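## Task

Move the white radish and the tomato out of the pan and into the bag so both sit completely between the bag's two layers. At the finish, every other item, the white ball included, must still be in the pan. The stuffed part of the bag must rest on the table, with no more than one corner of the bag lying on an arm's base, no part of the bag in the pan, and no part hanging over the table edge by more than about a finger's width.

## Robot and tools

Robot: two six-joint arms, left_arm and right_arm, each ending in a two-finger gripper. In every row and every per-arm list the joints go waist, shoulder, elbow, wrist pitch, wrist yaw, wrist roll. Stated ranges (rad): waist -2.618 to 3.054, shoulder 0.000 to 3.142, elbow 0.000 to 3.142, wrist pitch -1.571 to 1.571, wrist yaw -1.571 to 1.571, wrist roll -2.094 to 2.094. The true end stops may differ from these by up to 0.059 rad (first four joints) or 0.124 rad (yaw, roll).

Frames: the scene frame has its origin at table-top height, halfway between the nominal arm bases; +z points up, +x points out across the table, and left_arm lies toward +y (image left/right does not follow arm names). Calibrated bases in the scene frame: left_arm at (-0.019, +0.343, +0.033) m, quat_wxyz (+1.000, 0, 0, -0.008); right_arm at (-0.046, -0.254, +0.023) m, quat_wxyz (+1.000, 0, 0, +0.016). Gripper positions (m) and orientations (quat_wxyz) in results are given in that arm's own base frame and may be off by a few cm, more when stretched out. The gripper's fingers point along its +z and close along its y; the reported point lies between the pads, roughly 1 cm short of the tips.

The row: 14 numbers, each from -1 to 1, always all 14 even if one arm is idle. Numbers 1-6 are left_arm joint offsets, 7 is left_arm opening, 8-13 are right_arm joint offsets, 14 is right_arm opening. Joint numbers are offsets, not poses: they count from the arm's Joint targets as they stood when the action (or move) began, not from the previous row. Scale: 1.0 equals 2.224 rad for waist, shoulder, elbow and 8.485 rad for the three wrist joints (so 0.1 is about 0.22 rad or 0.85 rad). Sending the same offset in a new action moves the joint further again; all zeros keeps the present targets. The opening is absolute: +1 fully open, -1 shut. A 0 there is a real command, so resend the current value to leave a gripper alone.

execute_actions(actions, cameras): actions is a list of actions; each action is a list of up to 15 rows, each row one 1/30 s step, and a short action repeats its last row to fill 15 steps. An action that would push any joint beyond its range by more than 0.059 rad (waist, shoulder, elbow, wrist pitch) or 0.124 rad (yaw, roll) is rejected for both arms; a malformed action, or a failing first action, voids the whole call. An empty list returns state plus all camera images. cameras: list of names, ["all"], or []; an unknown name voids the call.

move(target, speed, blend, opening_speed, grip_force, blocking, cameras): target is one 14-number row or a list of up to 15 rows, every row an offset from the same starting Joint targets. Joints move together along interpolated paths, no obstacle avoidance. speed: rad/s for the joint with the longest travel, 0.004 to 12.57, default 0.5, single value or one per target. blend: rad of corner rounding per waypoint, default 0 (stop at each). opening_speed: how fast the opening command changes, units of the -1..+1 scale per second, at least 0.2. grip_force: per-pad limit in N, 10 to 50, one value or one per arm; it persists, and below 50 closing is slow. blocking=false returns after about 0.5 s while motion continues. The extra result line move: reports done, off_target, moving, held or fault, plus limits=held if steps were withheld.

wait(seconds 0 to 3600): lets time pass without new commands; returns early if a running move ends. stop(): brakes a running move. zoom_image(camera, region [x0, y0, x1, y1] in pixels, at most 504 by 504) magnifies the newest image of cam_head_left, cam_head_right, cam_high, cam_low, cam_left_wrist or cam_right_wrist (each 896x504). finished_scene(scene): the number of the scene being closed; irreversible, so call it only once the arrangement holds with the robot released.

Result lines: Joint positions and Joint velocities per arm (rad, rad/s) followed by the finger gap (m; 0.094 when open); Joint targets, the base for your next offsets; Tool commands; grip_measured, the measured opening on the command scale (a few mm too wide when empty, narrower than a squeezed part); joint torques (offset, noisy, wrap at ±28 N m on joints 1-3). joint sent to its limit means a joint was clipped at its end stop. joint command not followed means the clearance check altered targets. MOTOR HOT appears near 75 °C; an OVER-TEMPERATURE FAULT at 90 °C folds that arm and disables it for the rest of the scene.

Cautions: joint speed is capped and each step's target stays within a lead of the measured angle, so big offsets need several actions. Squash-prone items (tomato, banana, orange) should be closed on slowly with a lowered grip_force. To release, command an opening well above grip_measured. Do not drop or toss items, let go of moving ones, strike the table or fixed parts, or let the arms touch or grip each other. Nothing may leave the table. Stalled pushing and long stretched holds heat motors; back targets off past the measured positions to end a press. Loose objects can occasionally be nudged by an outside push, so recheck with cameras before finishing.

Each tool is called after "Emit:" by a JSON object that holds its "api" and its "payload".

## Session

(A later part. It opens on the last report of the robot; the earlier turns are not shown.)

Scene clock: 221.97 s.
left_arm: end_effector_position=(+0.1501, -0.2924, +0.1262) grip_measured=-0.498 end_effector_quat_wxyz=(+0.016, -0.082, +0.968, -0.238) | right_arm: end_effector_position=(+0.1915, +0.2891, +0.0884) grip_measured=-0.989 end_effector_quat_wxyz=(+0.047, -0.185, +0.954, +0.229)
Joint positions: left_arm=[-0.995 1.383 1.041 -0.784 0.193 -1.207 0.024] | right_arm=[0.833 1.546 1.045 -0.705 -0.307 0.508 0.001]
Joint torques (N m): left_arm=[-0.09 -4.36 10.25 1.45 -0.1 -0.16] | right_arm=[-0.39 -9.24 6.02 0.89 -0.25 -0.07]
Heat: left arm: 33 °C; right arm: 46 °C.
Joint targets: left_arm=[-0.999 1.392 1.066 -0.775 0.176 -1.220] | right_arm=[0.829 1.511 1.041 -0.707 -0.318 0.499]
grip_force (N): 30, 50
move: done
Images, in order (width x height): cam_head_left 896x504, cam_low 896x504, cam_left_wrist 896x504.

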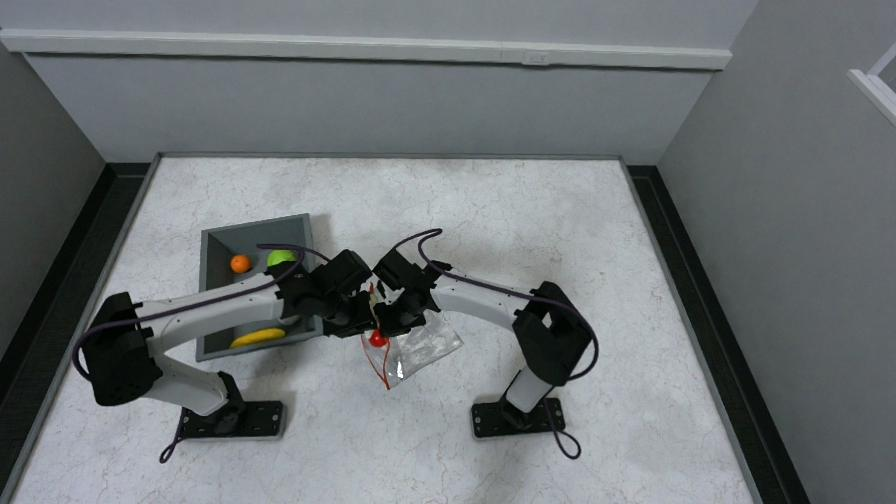

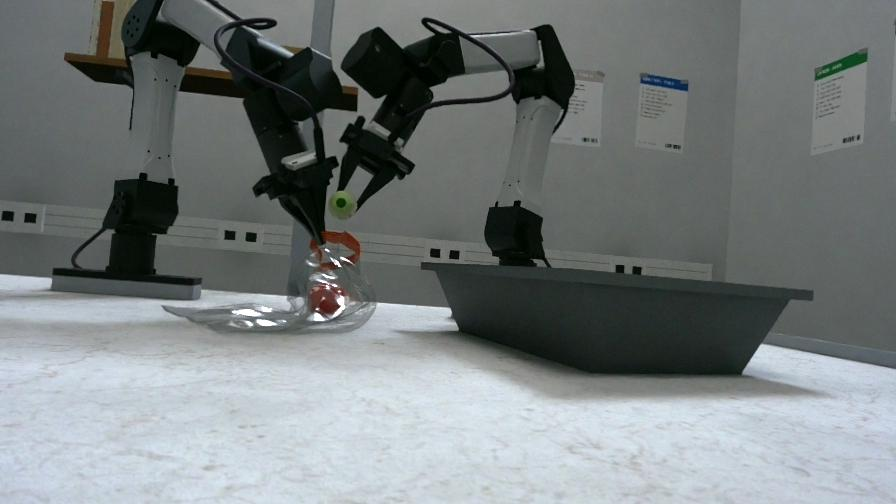

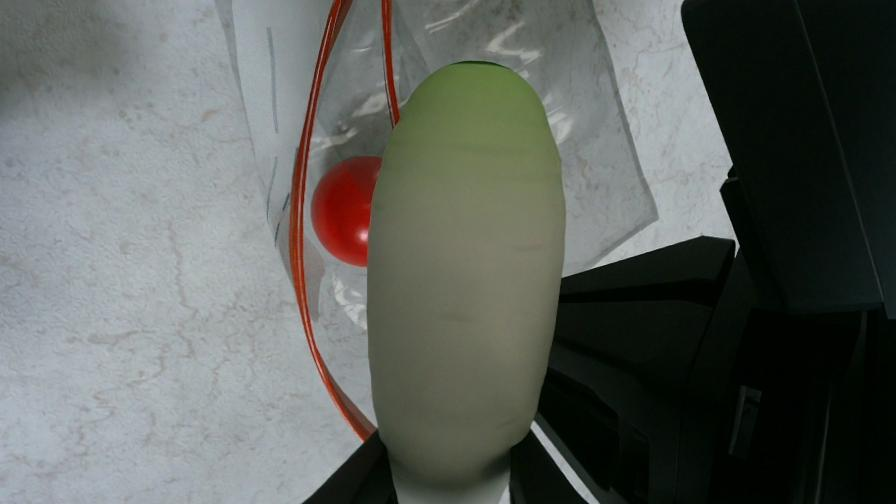

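Emit:
{"api": "move", "payload": {"target": [0.0037,0.0522,-0.1171,0.04424,0.0005,-0.0006,-0.5,0,0,0,0,0,0,-1], "speed": 0.25, "cameras": ["cam_low","cam_left_wrist","cam_right_wrist"]}}

Emit:
{"api": "zoom_image", "payload": {"camera": "cam_low", "region": [220, 170, 500, 370]}}

Scene clock: 223.43 s.
left_arm: end_effector_position=(+0.1542, -0.2986, +0.1269) grip_measured=-0.497 end_effector_quat_wxyz=(+0.021, -0.081, +0.965, -0.249) | right_arm: end_effector_position=(+0.1915, +0.2890, +0.0883) grip_measured=-0.989 end_effector_quat_wxyz=(+0.047, -0.185, +0.954, +0.229)
Joint positions: left_arm=[-0.995 1.392 1.041 -0.75 0.193 -1.208 0.024] | right_arm=[0.833 1.546 1.045 -0.705 -0.307 0.508 0.001]
Joint torques (N m): left_arm=[0.18 -5.23 7.95 1.38 0.04 -0.02] | right_arm=[-0.39 -9.24 6.09 0.89 -0.25 -0.07]
Heat: left arm: 33 °C; right arm: 46 °C.
Joint targets: left_arm=[-0.995 1.392 1.041 -0.753 0.193 -1.208] | right_arm=[0.829 1.511 1.041 -0.707 -0.318 0.499]
grip_force (N): 30, 50
move: held (left_arm; a check stopped the path); limits=held; left_arm: the wrist pitch is farthest, 0.351 rad from its target
joint command not followed: on one or more control steps a check withheld the commanded joint targets of the left arm, and it was not sent them on those steps.
cause: the commanded joint targets, or the way to them, would bring a part of the robot too close to another arm (this arm's wrist (the part past the wrist pitch) and the right arm's wrist (the part past the wrist pitch), at the place that arm is still heading or pushing toward).

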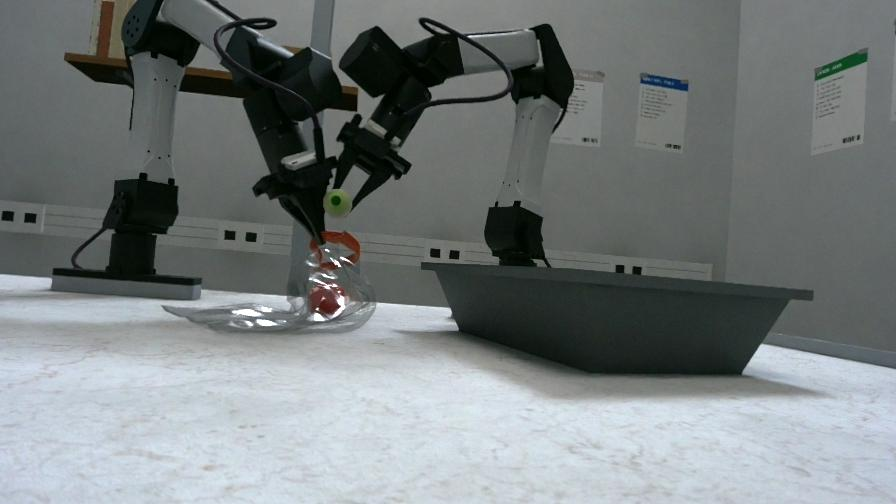

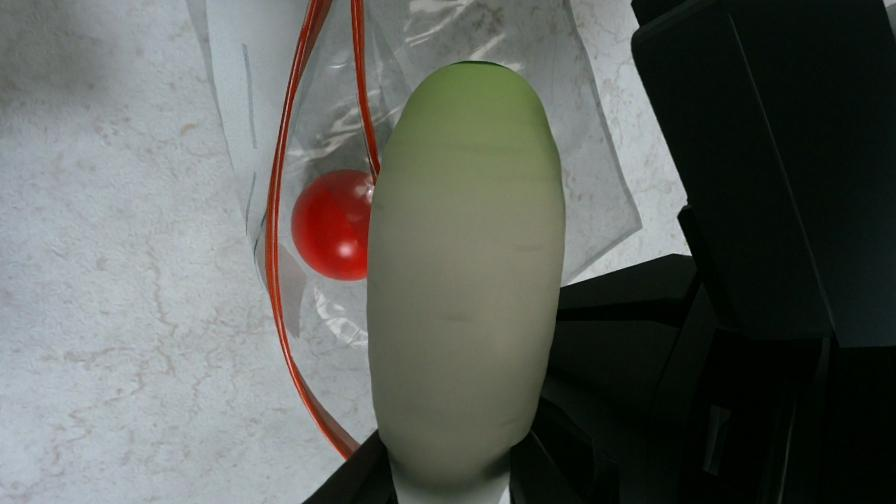

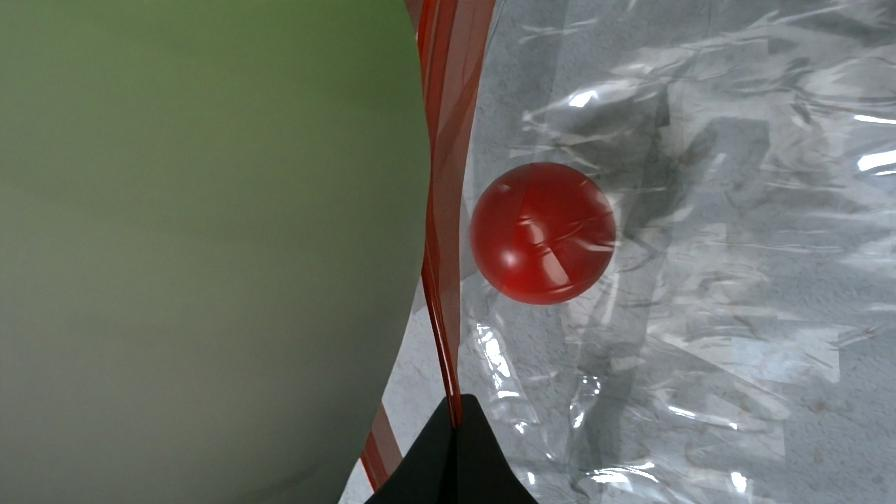

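Scaled by 1.800 from the camera's image (finer frame: 1280x720).

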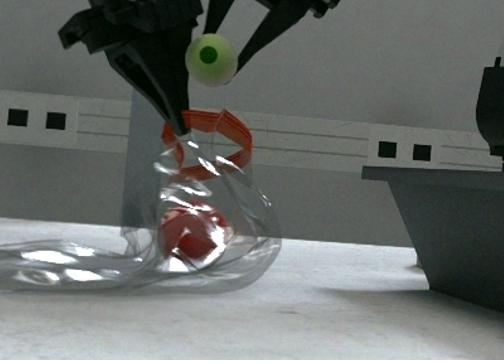

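Emit:
{"api": "move", "payload": {"target": [[0,0,0,0,0,0,-0.5,-0.0466,-0.0542,-0.1156,0.0406,-0.0261,0.0013,-1],[0.0019,0.0522,-0.1059,0.0416,-0.0015,-0.002,-0.5,-0.0466,-0.0542,-0.1156,0.0406,-0.0261,0.0013,-1]], "speed": [0.35,0.25], "cameras": ["cam_low","cam_left_wrist","cam_head_left"]}}

Emit:
{"api": "zoom_image", "payload": {"camera": "cam_low", "region": [220, 170, 500, 370]}}

Scene clock: 228.60 s.
left_arm: end_effector_position=(+0.1584, -0.3045, +0.0524) grip_measured=-0.498 end_effector_quat_wxyz=(+0.023, -0.083, +0.963, -0.254) | right_arm: end_effector_position=(+0.1881, +0.2850, +0.0847) grip_measured=-0.989 end_effector_quat_wxyz=(+0.068, -0.173, +0.916, +0.356)
Joint positions: left_arm=[-0.994 1.495 0.816 -0.41 0.193 -1.213 0.024] | right_arm=[0.728 1.422 0.78 -0.38 -0.527 0.508 0.001]
Joint velocities: left_arm=[-0.017 0.012 -0.007 -0.007 0.037 -0.007 0.009] | right_arm=[within noise]
Joint torques (N m): left_arm=[0.51 -4.72 6.23 1.53 -0.07 -0.11] | right_arm=[-0.24 -7.77 6.78 1.34 -0.35 0.04]
Heat: left arm: 32 °C; right arm: 46 °C.
Joint targets: left_arm=[-0.990 1.508 0.805 -0.400 0.180 -1.225] | right_arm=[0.726 1.390 0.783 -0.363 -0.540 0.510]
grip_force (N): 30, 50
move: done
Images, in order (width x height): cam_head_left 896x504, cam_low 896x504, cam_left_wrist 896x504.

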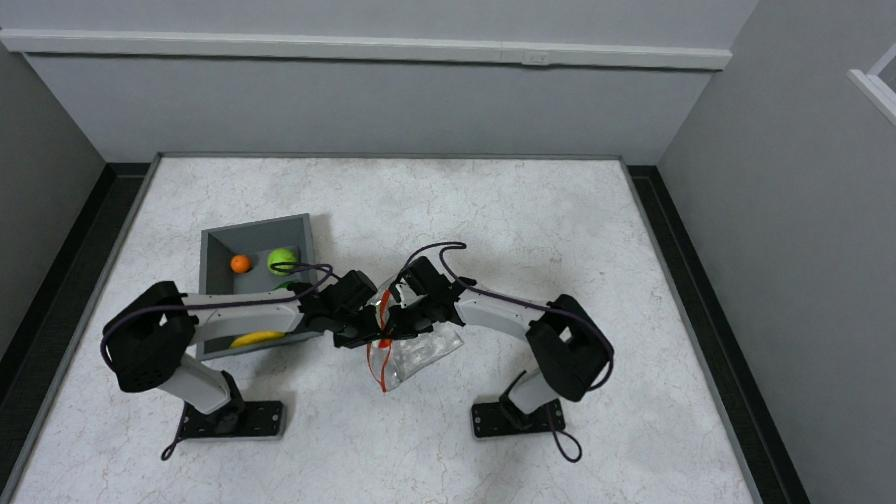

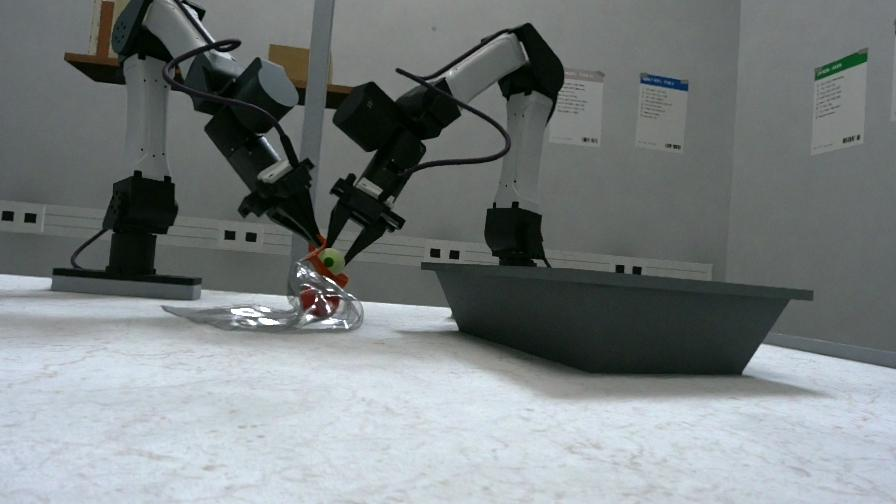

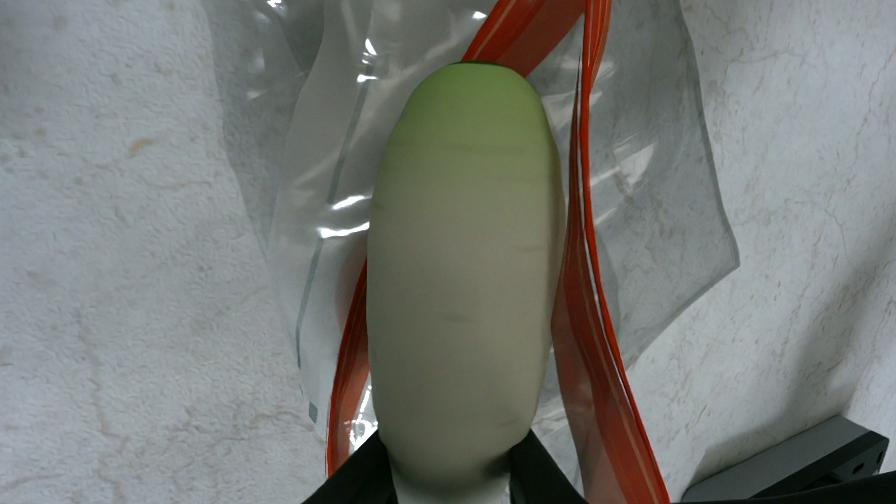

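Scaled by 1.800 from the camera's image (finer frame: 1280x720).

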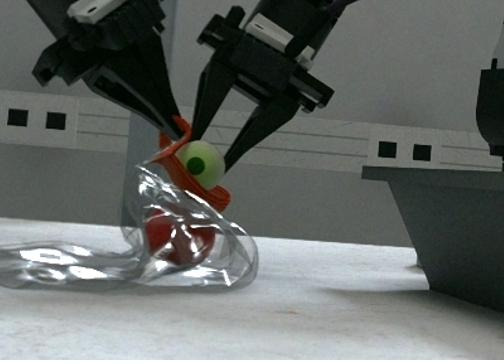

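Emit:
{"api": "move", "payload": {"target": [[0,0,0,0,0,0,-0.5,-0.0139,-0.0282,0.0355,-0.0184,-0.002,0,-1],[0,0.0121,-0.0149,0.0072,0,0,-0.5,-0.0139,-0.0282,0.0355,-0.0184,-0.002,0,-1]], "speed": [0.15,0.1], "cameras": ["cam_low","cam_left_wrist","cam_head_left"]}}

Emit:
{"api": "zoom_image", "payload": {"camera": "cam_low", "region": [220, 170, 500, 370]}}

Scene clock: 237.20 s.
left_arm: end_effector_position=(+0.1595, -0.3061, +0.0414) grip_measured=-0.499 end_effector_quat_wxyz=(+0.025, -0.082, +0.962, -0.257) | right_arm: end_effector_position=(+0.1854, +0.2741, +0.1089) grip_measured=-0.989 end_effector_quat_wxyz=(+0.060, -0.160, +0.919, +0.356)
Joint positions: left_arm=[-0.994 1.519 0.785 -0.347 0.193 -1.213 0.024] | right_arm=[0.701 1.355 0.833 -0.519 -0.543 0.508 0.001]
Joint torques (N m): left_arm=[0.47 -4.55 5.89 1.53 -0.08 -0.13] | right_arm=[-0.59 -7.12 9.42 1.15 -0.37 0.04]
Heat: left arm: 32 °C; right arm: 44 °C.
Joint targets: left_arm=[-0.990 1.535 0.772 -0.339 0.180 -1.225] | right_arm=[0.694 1.327 0.863 -0.519 -0.557 0.510]
grip_force (N): 30, 50
move: done
Images, in order (width x height): cam_head_left 896x504, cam_low 896x504, cam_left_wrist 896x504.

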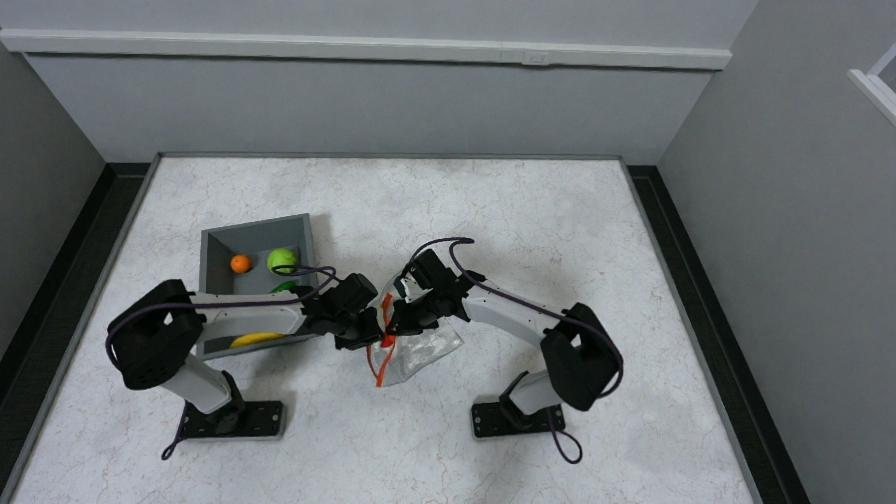

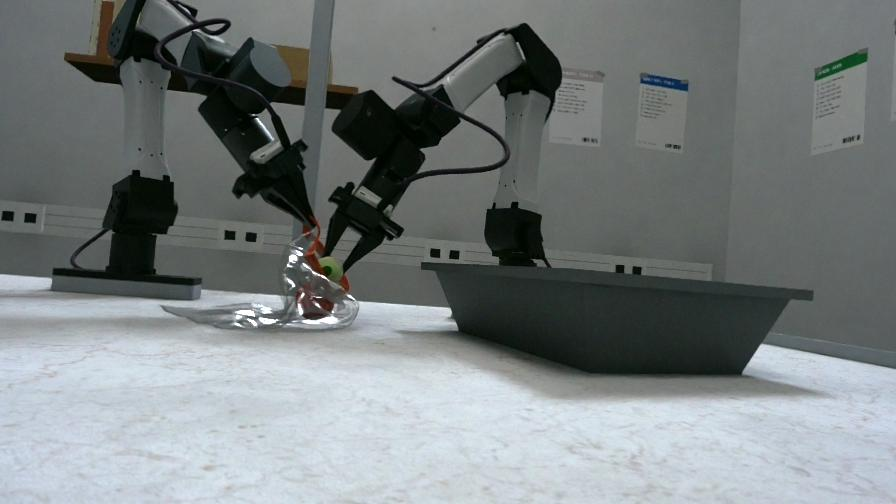

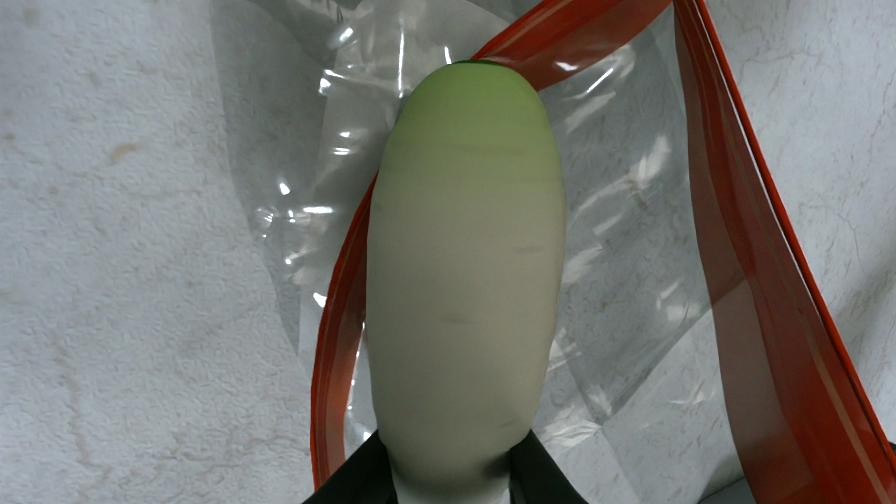

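Scaled by 1.800 from the camera's image (finer frame: 1280x720).

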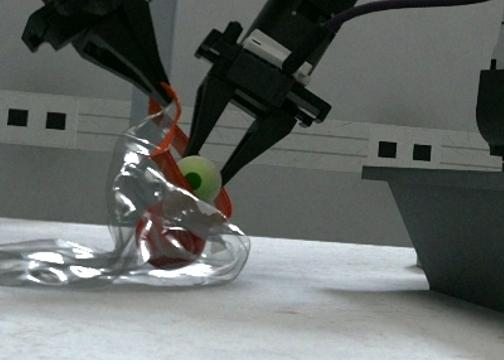

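Emit:
{"api": "zoom_image", "payload": {"camera": "cam_head_left", "region": [320, 270, 440, 400]}}

Emit:
{"api": "execute_actions", "payload": {"actions": [], "cameras": ["cam_right_wrist","cam_high"]}}

Emit:
{"api": "zoom_image", "payload": {"camera": "cam_high", "region": [300, 120, 480, 280]}}

Scaled by 3.877 from the camera's image (finer frame: 1280x720).

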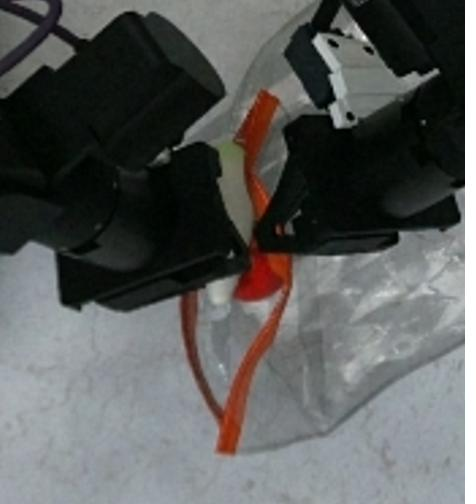

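Scene clock: 238.40 s.
left_arm: end_effector_position=(+0.1595, -0.3062, +0.0414) grip_measured=-0.499 end_effector_quat_wxyz=(+0.025, -0.082, +0.962, -0.257) | right_arm: end_effector_position=(+0.1854, +0.2741, +0.1089) grip_measured=-0.989 end_effector_quat_wxyz=(+0.060, -0.160, +0.919, +0.356)
Joint positions: left_arm=[-0.994 1.519 0.785 -0.346 0.193 -1.213 0.024] | right_arm=[0.701 1.355 0.833 -0.519 -0.543 0.508 0.001]
Joint velocities: within noise
Joint torques (N m): left_arm=[0.49 -4.56 5.89 1.53 -0.09 -0.12] | right_arm=[-0.59 -7.12 9.42 1.14 -0.36 0.04]
Heat: left arm: 32 °C; right arm: 44 °C.
Joint targets: left_arm=[-0.990 1.535 0.772 -0.339 0.180 -1.225] | right_arm=[0.694 1.327 0.863 -0.519 -0.557 0.510]
Tool commands: left_gripper/opening=-0.5 right_gripper/opening=-1.0
grip_force (N): 30, 50
Images, in order (width x height): cam_high 896x504, cam_right_wrist 896x504.

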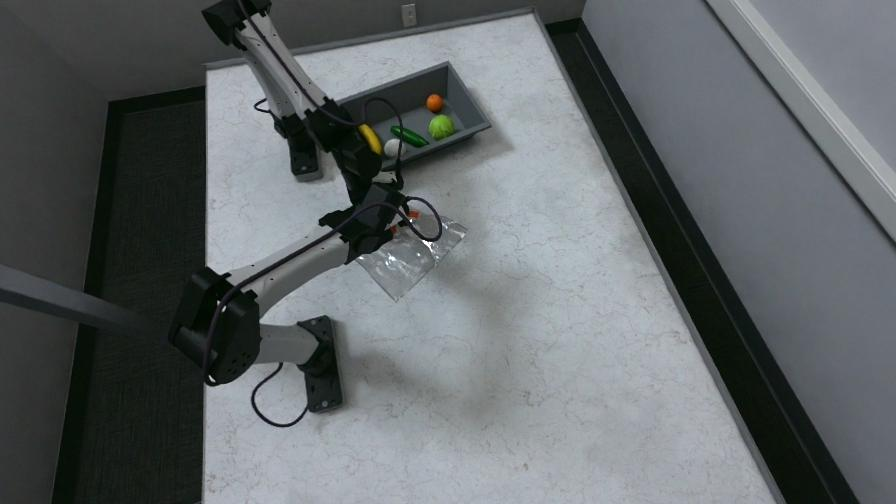

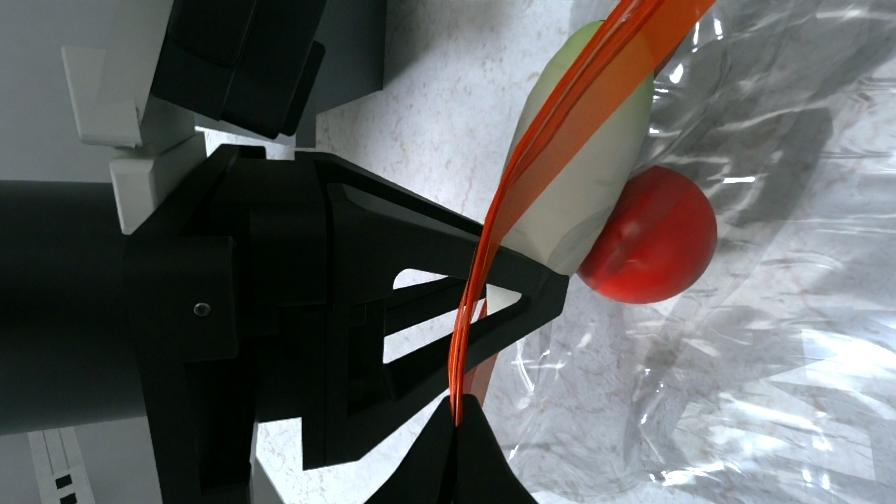

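Scaled by 2.800 from the camera's image (finer frame: 1280x720).

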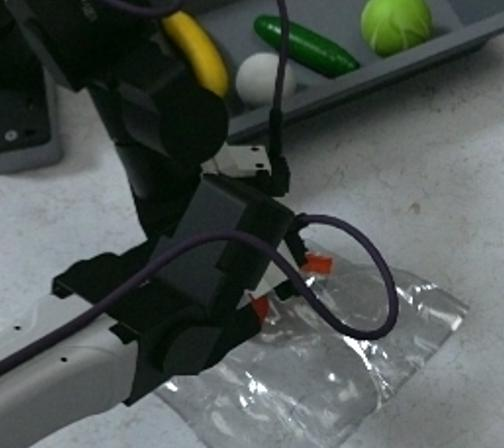

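Emit:
{"api": "move", "payload": {"target": [[0,-0.0426,0.0739,-0.0305,0,0,-0.5,0,0,0,0,0,0,-1],[-0.0103,-0.0429,0.0751,-0.0347,0.0082,0.0186,-0.5,0.0144,0.0283,-0.036,0.0184,0.002,0,-1],[-0.0103,-0.0129,0.016,-0.0113,0.0082,0.0186,-0.5,0.0144,0.0283,-0.036,0.0184,0.002,0,-1]], "speed": [0.25,0.2,0.2], "cameras": ["cam_low","cam_left_wrist","cam_head_left","cam_right_wrist"]}}

Emit:
{"api": "zoom_image", "payload": {"camera": "cam_low", "region": [220, 170, 500, 370]}}

Emit:
{"api": "zoom_image", "payload": {"camera": "cam_head_left", "region": [320, 270, 440, 400]}}

Scene clock: 245.03 s.
left_arm: end_effector_position=(+0.1449, -0.3042, +0.0515) grip_measured=-0.497 end_effector_quat_wxyz=(+0.013, -0.009, +0.968, -0.250) | right_arm: end_effector_position=(+0.1896, +0.2864, +0.1005) grip_measured=-0.989 end_effector_quat_wxyz=(+0.083, -0.176, +0.907, +0.373)
Joint positions: left_arm=[-1.006 1.494 0.818 -0.444 0.235 -1.08 0.024] | right_arm=[0.721 1.38 0.785 -0.381 -0.544 0.508 0.001]
Joint torques (N m): left_arm=[-0.34 -4.63 6.24 1.47 0.22 0.11] | right_arm=[0.61 -3.99 6.34 1.41 -0.19 0.04]
Heat: left arm: 32 °C; right arm: 43 °C.
Joint targets: left_arm=[-1.013 1.506 0.808 -0.434 0.250 -1.067] | right_arm=[0.727 1.390 0.782 -0.362 -0.540 0.510]
grip_force (N): 30, 50
move: done
Images, in order (width x height): cam_head_left 896x504, cam_low 896x504, cam_left_wrist 896x504, cam_right_wrist 896x504.

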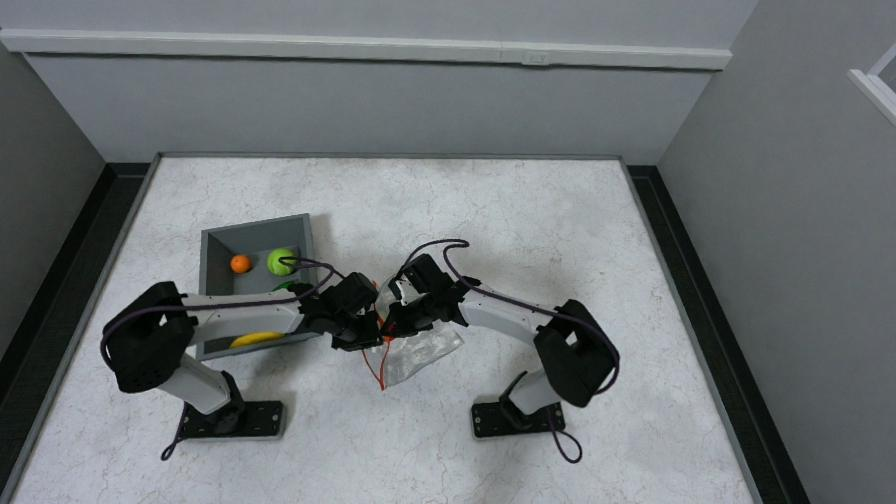

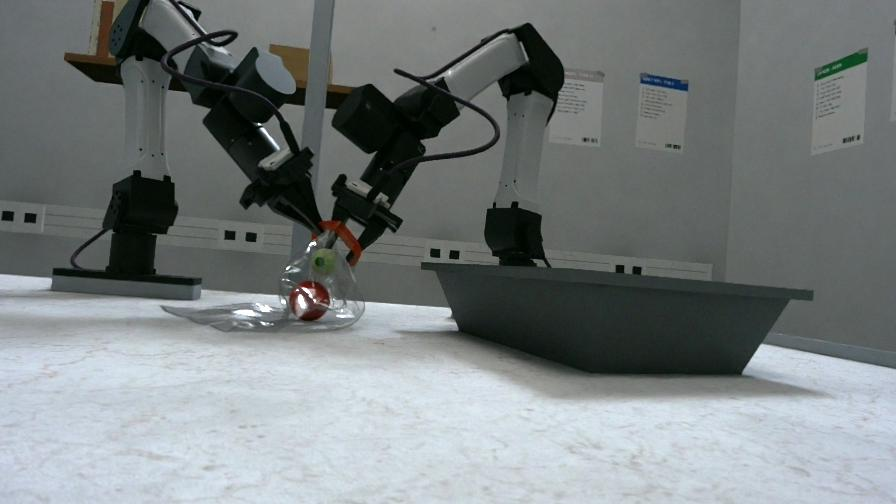

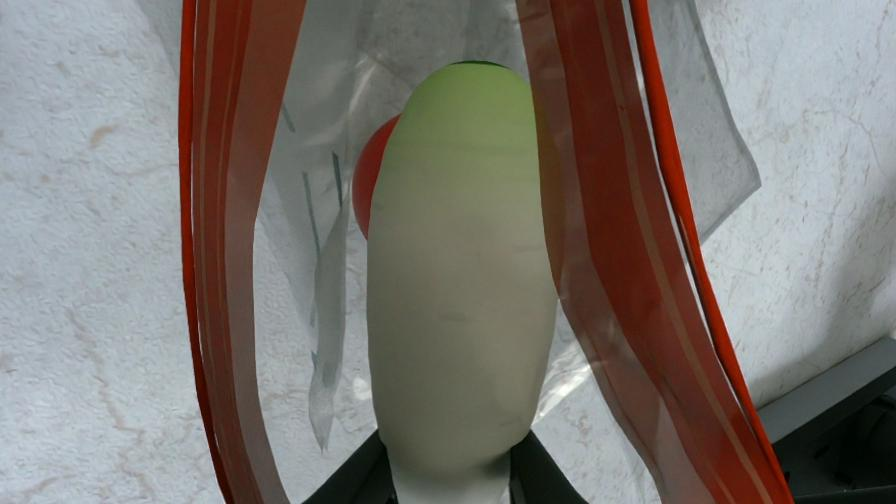

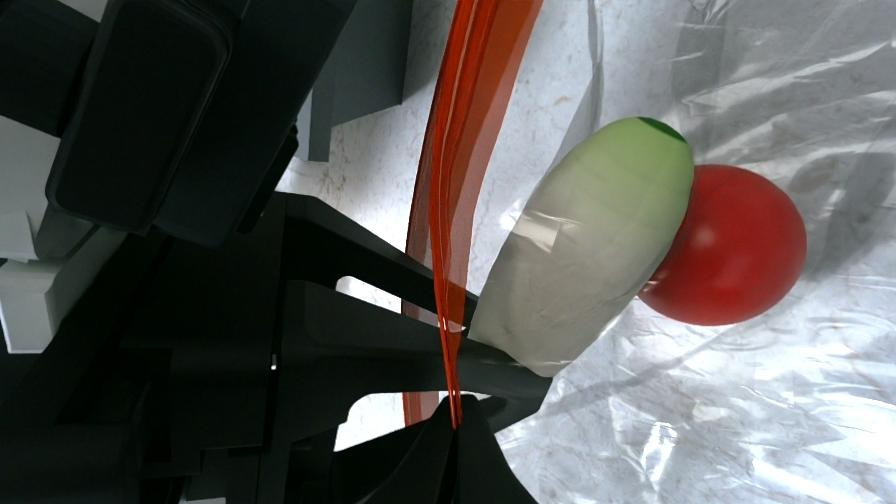

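Scaled by 1.800 from the camera's image (finer frame: 1280x720).

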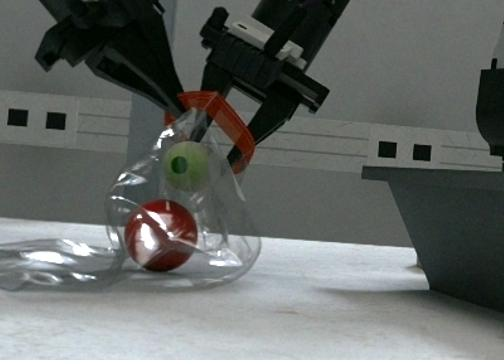

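Scaled by 3.877 from the camera's image (finer frame: 1280x720).

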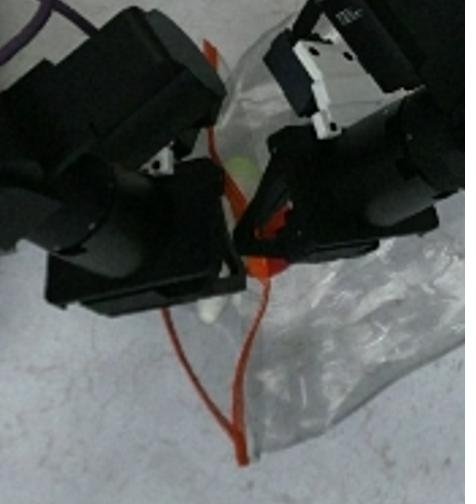

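Emit:
{"api": "move", "payload": {"target": [[0,0.0086,-0.0103,0.0048,0,0,-0.5,0,0,0,0,0,0,-1],[0,0.0086,-0.0103,0.0048,0,0,0.0,0,0,0,0,0,0,-1],[0.0596,-0.1148,0.074,-0.0537,0.0063,0.0138,0.0,0,0,0,0,0,0,-1]], "speed": [0.1,0.2,0.25], "opening_speed": 0.6, "cameras": ["cam_low","cam_left_wrist","cam_head_left","cam_right_wrist"]}}

Emit:
{"api": "zoom_image", "payload": {"camera": "cam_low", "region": [220, 170, 500, 370]}}

Scene clock: 250.47 s.
left_arm: end_effector_position=(+0.1397, -0.2497, +0.1237) grip_measured=-0.002 end_effector_quat_wxyz=(+0.001, -0.009, +0.972, -0.235) | right_arm: end_effector_position=(+0.1899, +0.2862, +0.1003) grip_measured=-0.989 end_effector_quat_wxyz=(+0.083, -0.176, +0.908, +0.372)
Joint positions: left_arm=[-0.887 1.264 0.952 -0.876 0.288 -0.963 0.047] | right_arm=[0.721 1.38 0.785 -0.381 -0.542 0.508 0.001]
Joint torques (N m): left_arm=[0.72 -5 9.74 1.07 0.24 0.09] | right_arm=[0.61 -3.99 6.32 1.4 -0.22 0.04]
Heat: left arm: 33 °C; right arm: 42 °C.
Joint targets: left_arm=[-0.881 1.250 0.972 -0.890 0.303 -0.950] | right_arm=[0.727 1.390 0.782 -0.362 -0.540 0.510]
grip_force (N): 30, 50
move: done
Images, in order (width x height): cam_head_left 896x504, cam_low 896x504, cam_left_wrist 896x504, cam_right_wrist 896x504.

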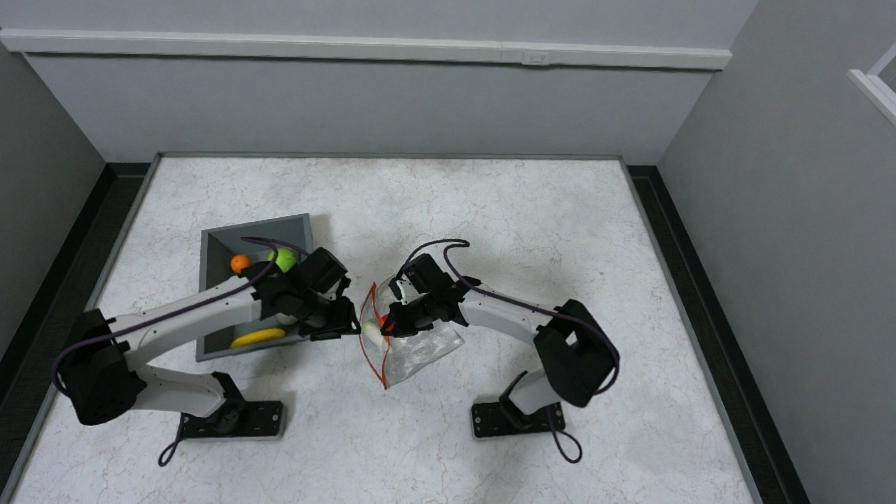

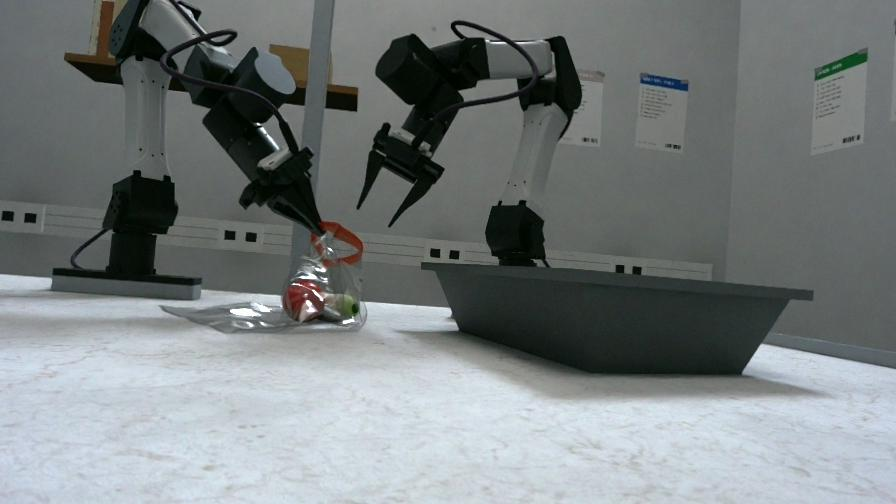

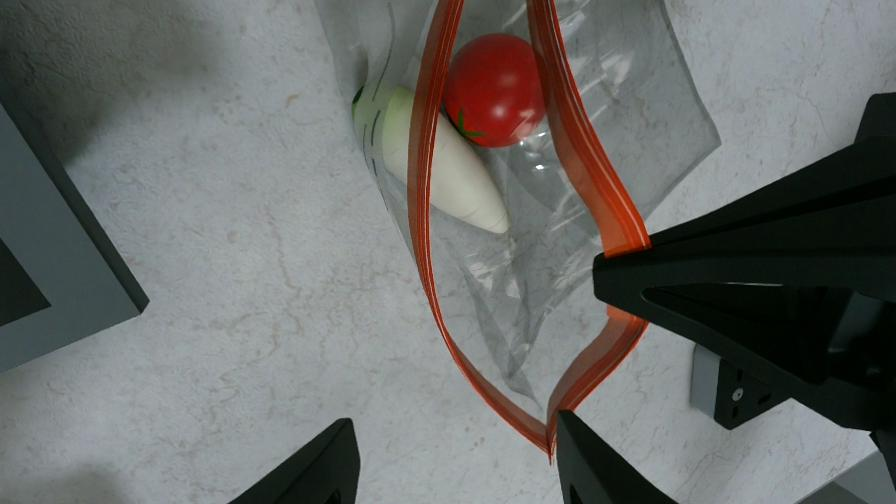

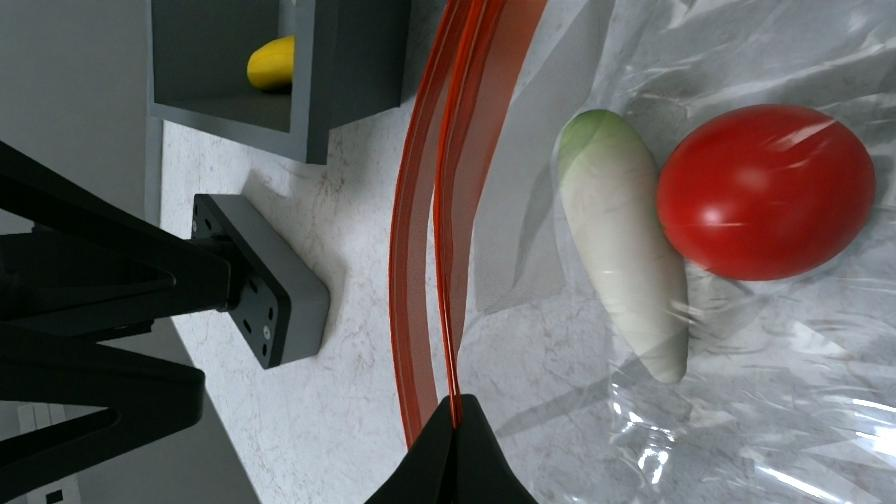

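Scaled by 1.800 from the camera's image (finer frame: 1280x720).

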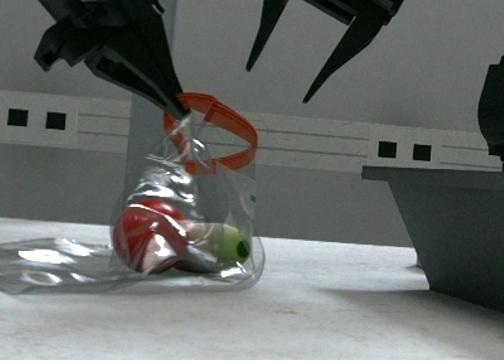

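Emit:
{"api": "move", "payload": {"target": [[0.4119,0.0764,0.1133,-0.057,-0.0357,0.1154,0.0,0,0,0,0,0,0,-1],[0.4119,0.0764,0.1133,-0.057,-0.0357,0.1154,0.0,0.0765,0.0874,0.1722,-0.042,0.0278,0.0083,-1],[0.4119,0.0764,0.1133,-0.057,-0.0357,0.1154,0.0,0.1362,0.264,0.2594,-0.0488,0.0521,0.0176,-1]], "speed": [0.8,0.3,0.25], "blend": [0.1,0.08,0], "cameras": ["cam_low","cam_head_left","cam_right_wrist"]}}

Emit:
{"api": "zoom_image", "payload": {"camera": "cam_low", "region": [220, 170, 500, 370]}}

Emit:
{"api": "zoom_image", "payload": {"camera": "cam_head_left", "region": [320, 270, 480, 410]}}

Scene clock: 256.40 s.
left_arm: end_effector_position=(+0.2301, +0.0040, +0.1350) grip_measured=-0.002 end_effector_quat_wxyz=(+0.002, -0.007, +1.000, -0.008) | right_arm: end_effector_position=(+0.1887, +0.3470, +0.0166) grip_measured=-0.989 end_effector_quat_wxyz=(+0.014, -0.189, +0.977, +0.097)
Joint positions: left_arm=[0.03 1.407 1.203 -1.362 0.016 0.017 0.047] | right_arm=[1.025 1.965 1.33 -0.772 -0.109 0.652 0.001]
Joint torques (N m): left_arm=[0.59 -3.59 9.07 0.28 -0.15 0.07] | right_arm=[0.5 -8.1 8.58 0.49 0.01 0.14]
Heat: left arm: 33 °C; right arm: 41 °C.
Joint targets: left_arm=[0.035 1.421 1.224 -1.374 0.000 0.029] | right_arm=[1.030 1.978 1.359 -0.776 -0.098 0.660]
grip_force (N): 30, 50
move: done
Images, in order (width x height): cam_head_left 896x504, cam_low 896x504, cam_right_wrist 896x504.

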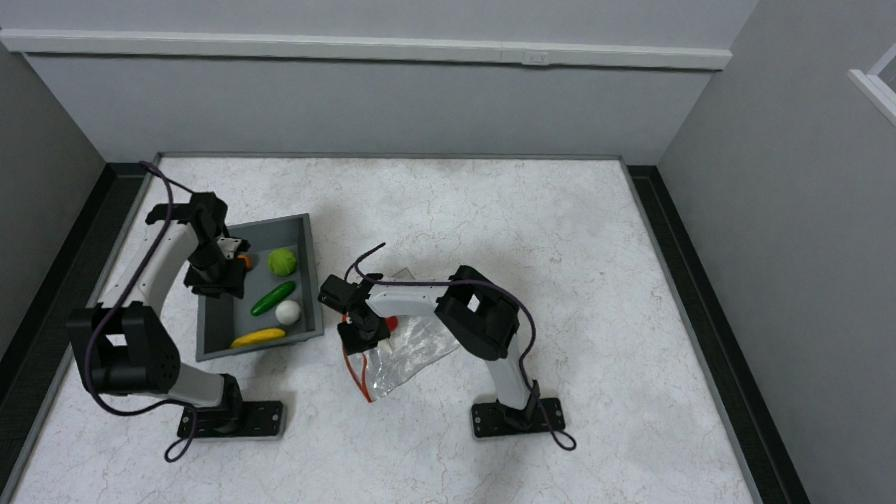

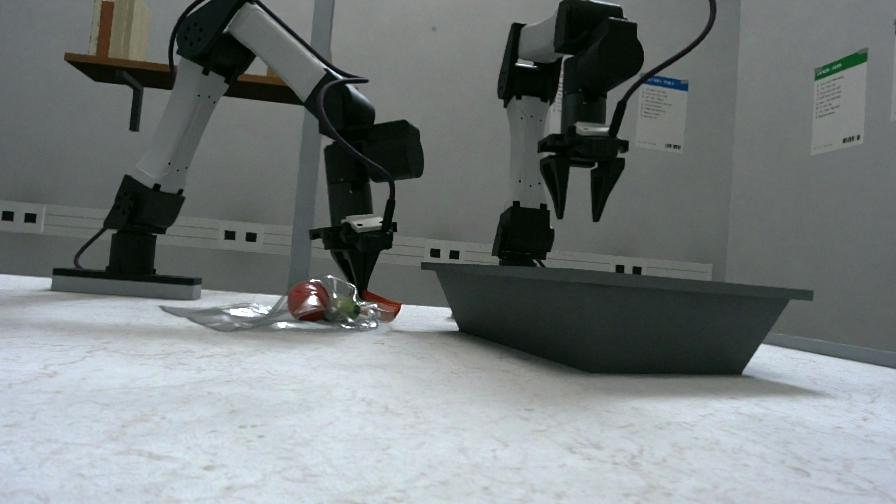

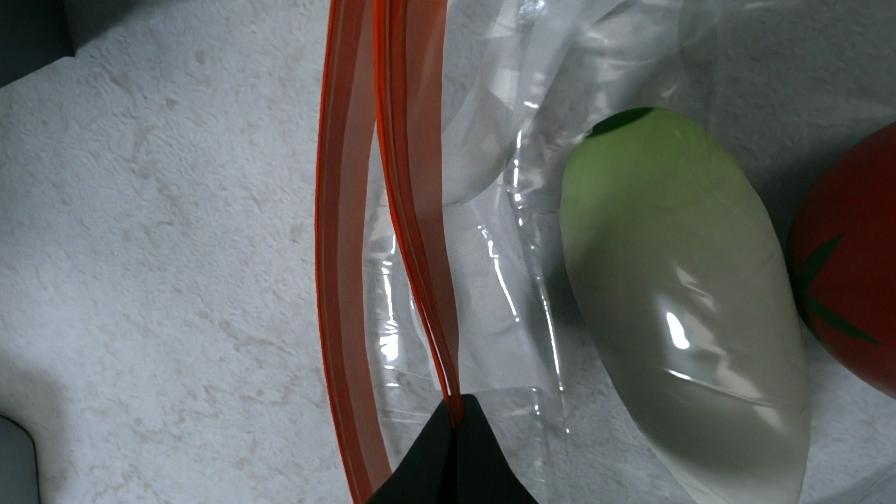

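Scaled by 1.800 from the camera's image (finer frame: 1280x720).

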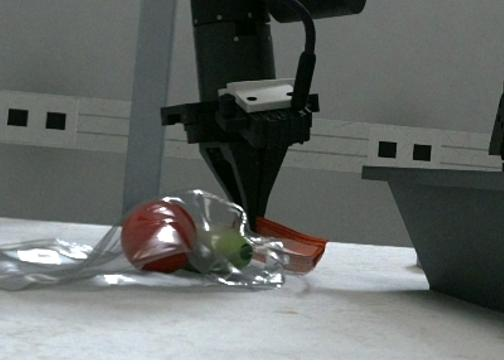

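Scaled by 3.150 from the camera's image (finer frame: 1280x720).

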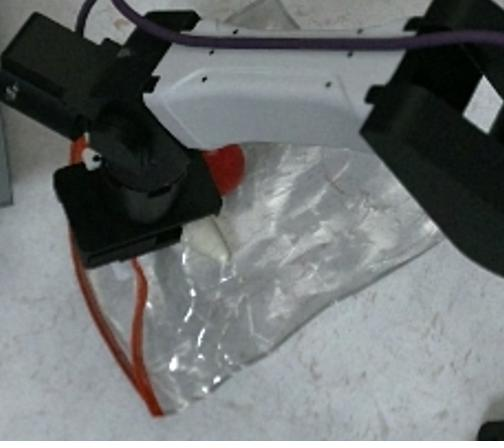

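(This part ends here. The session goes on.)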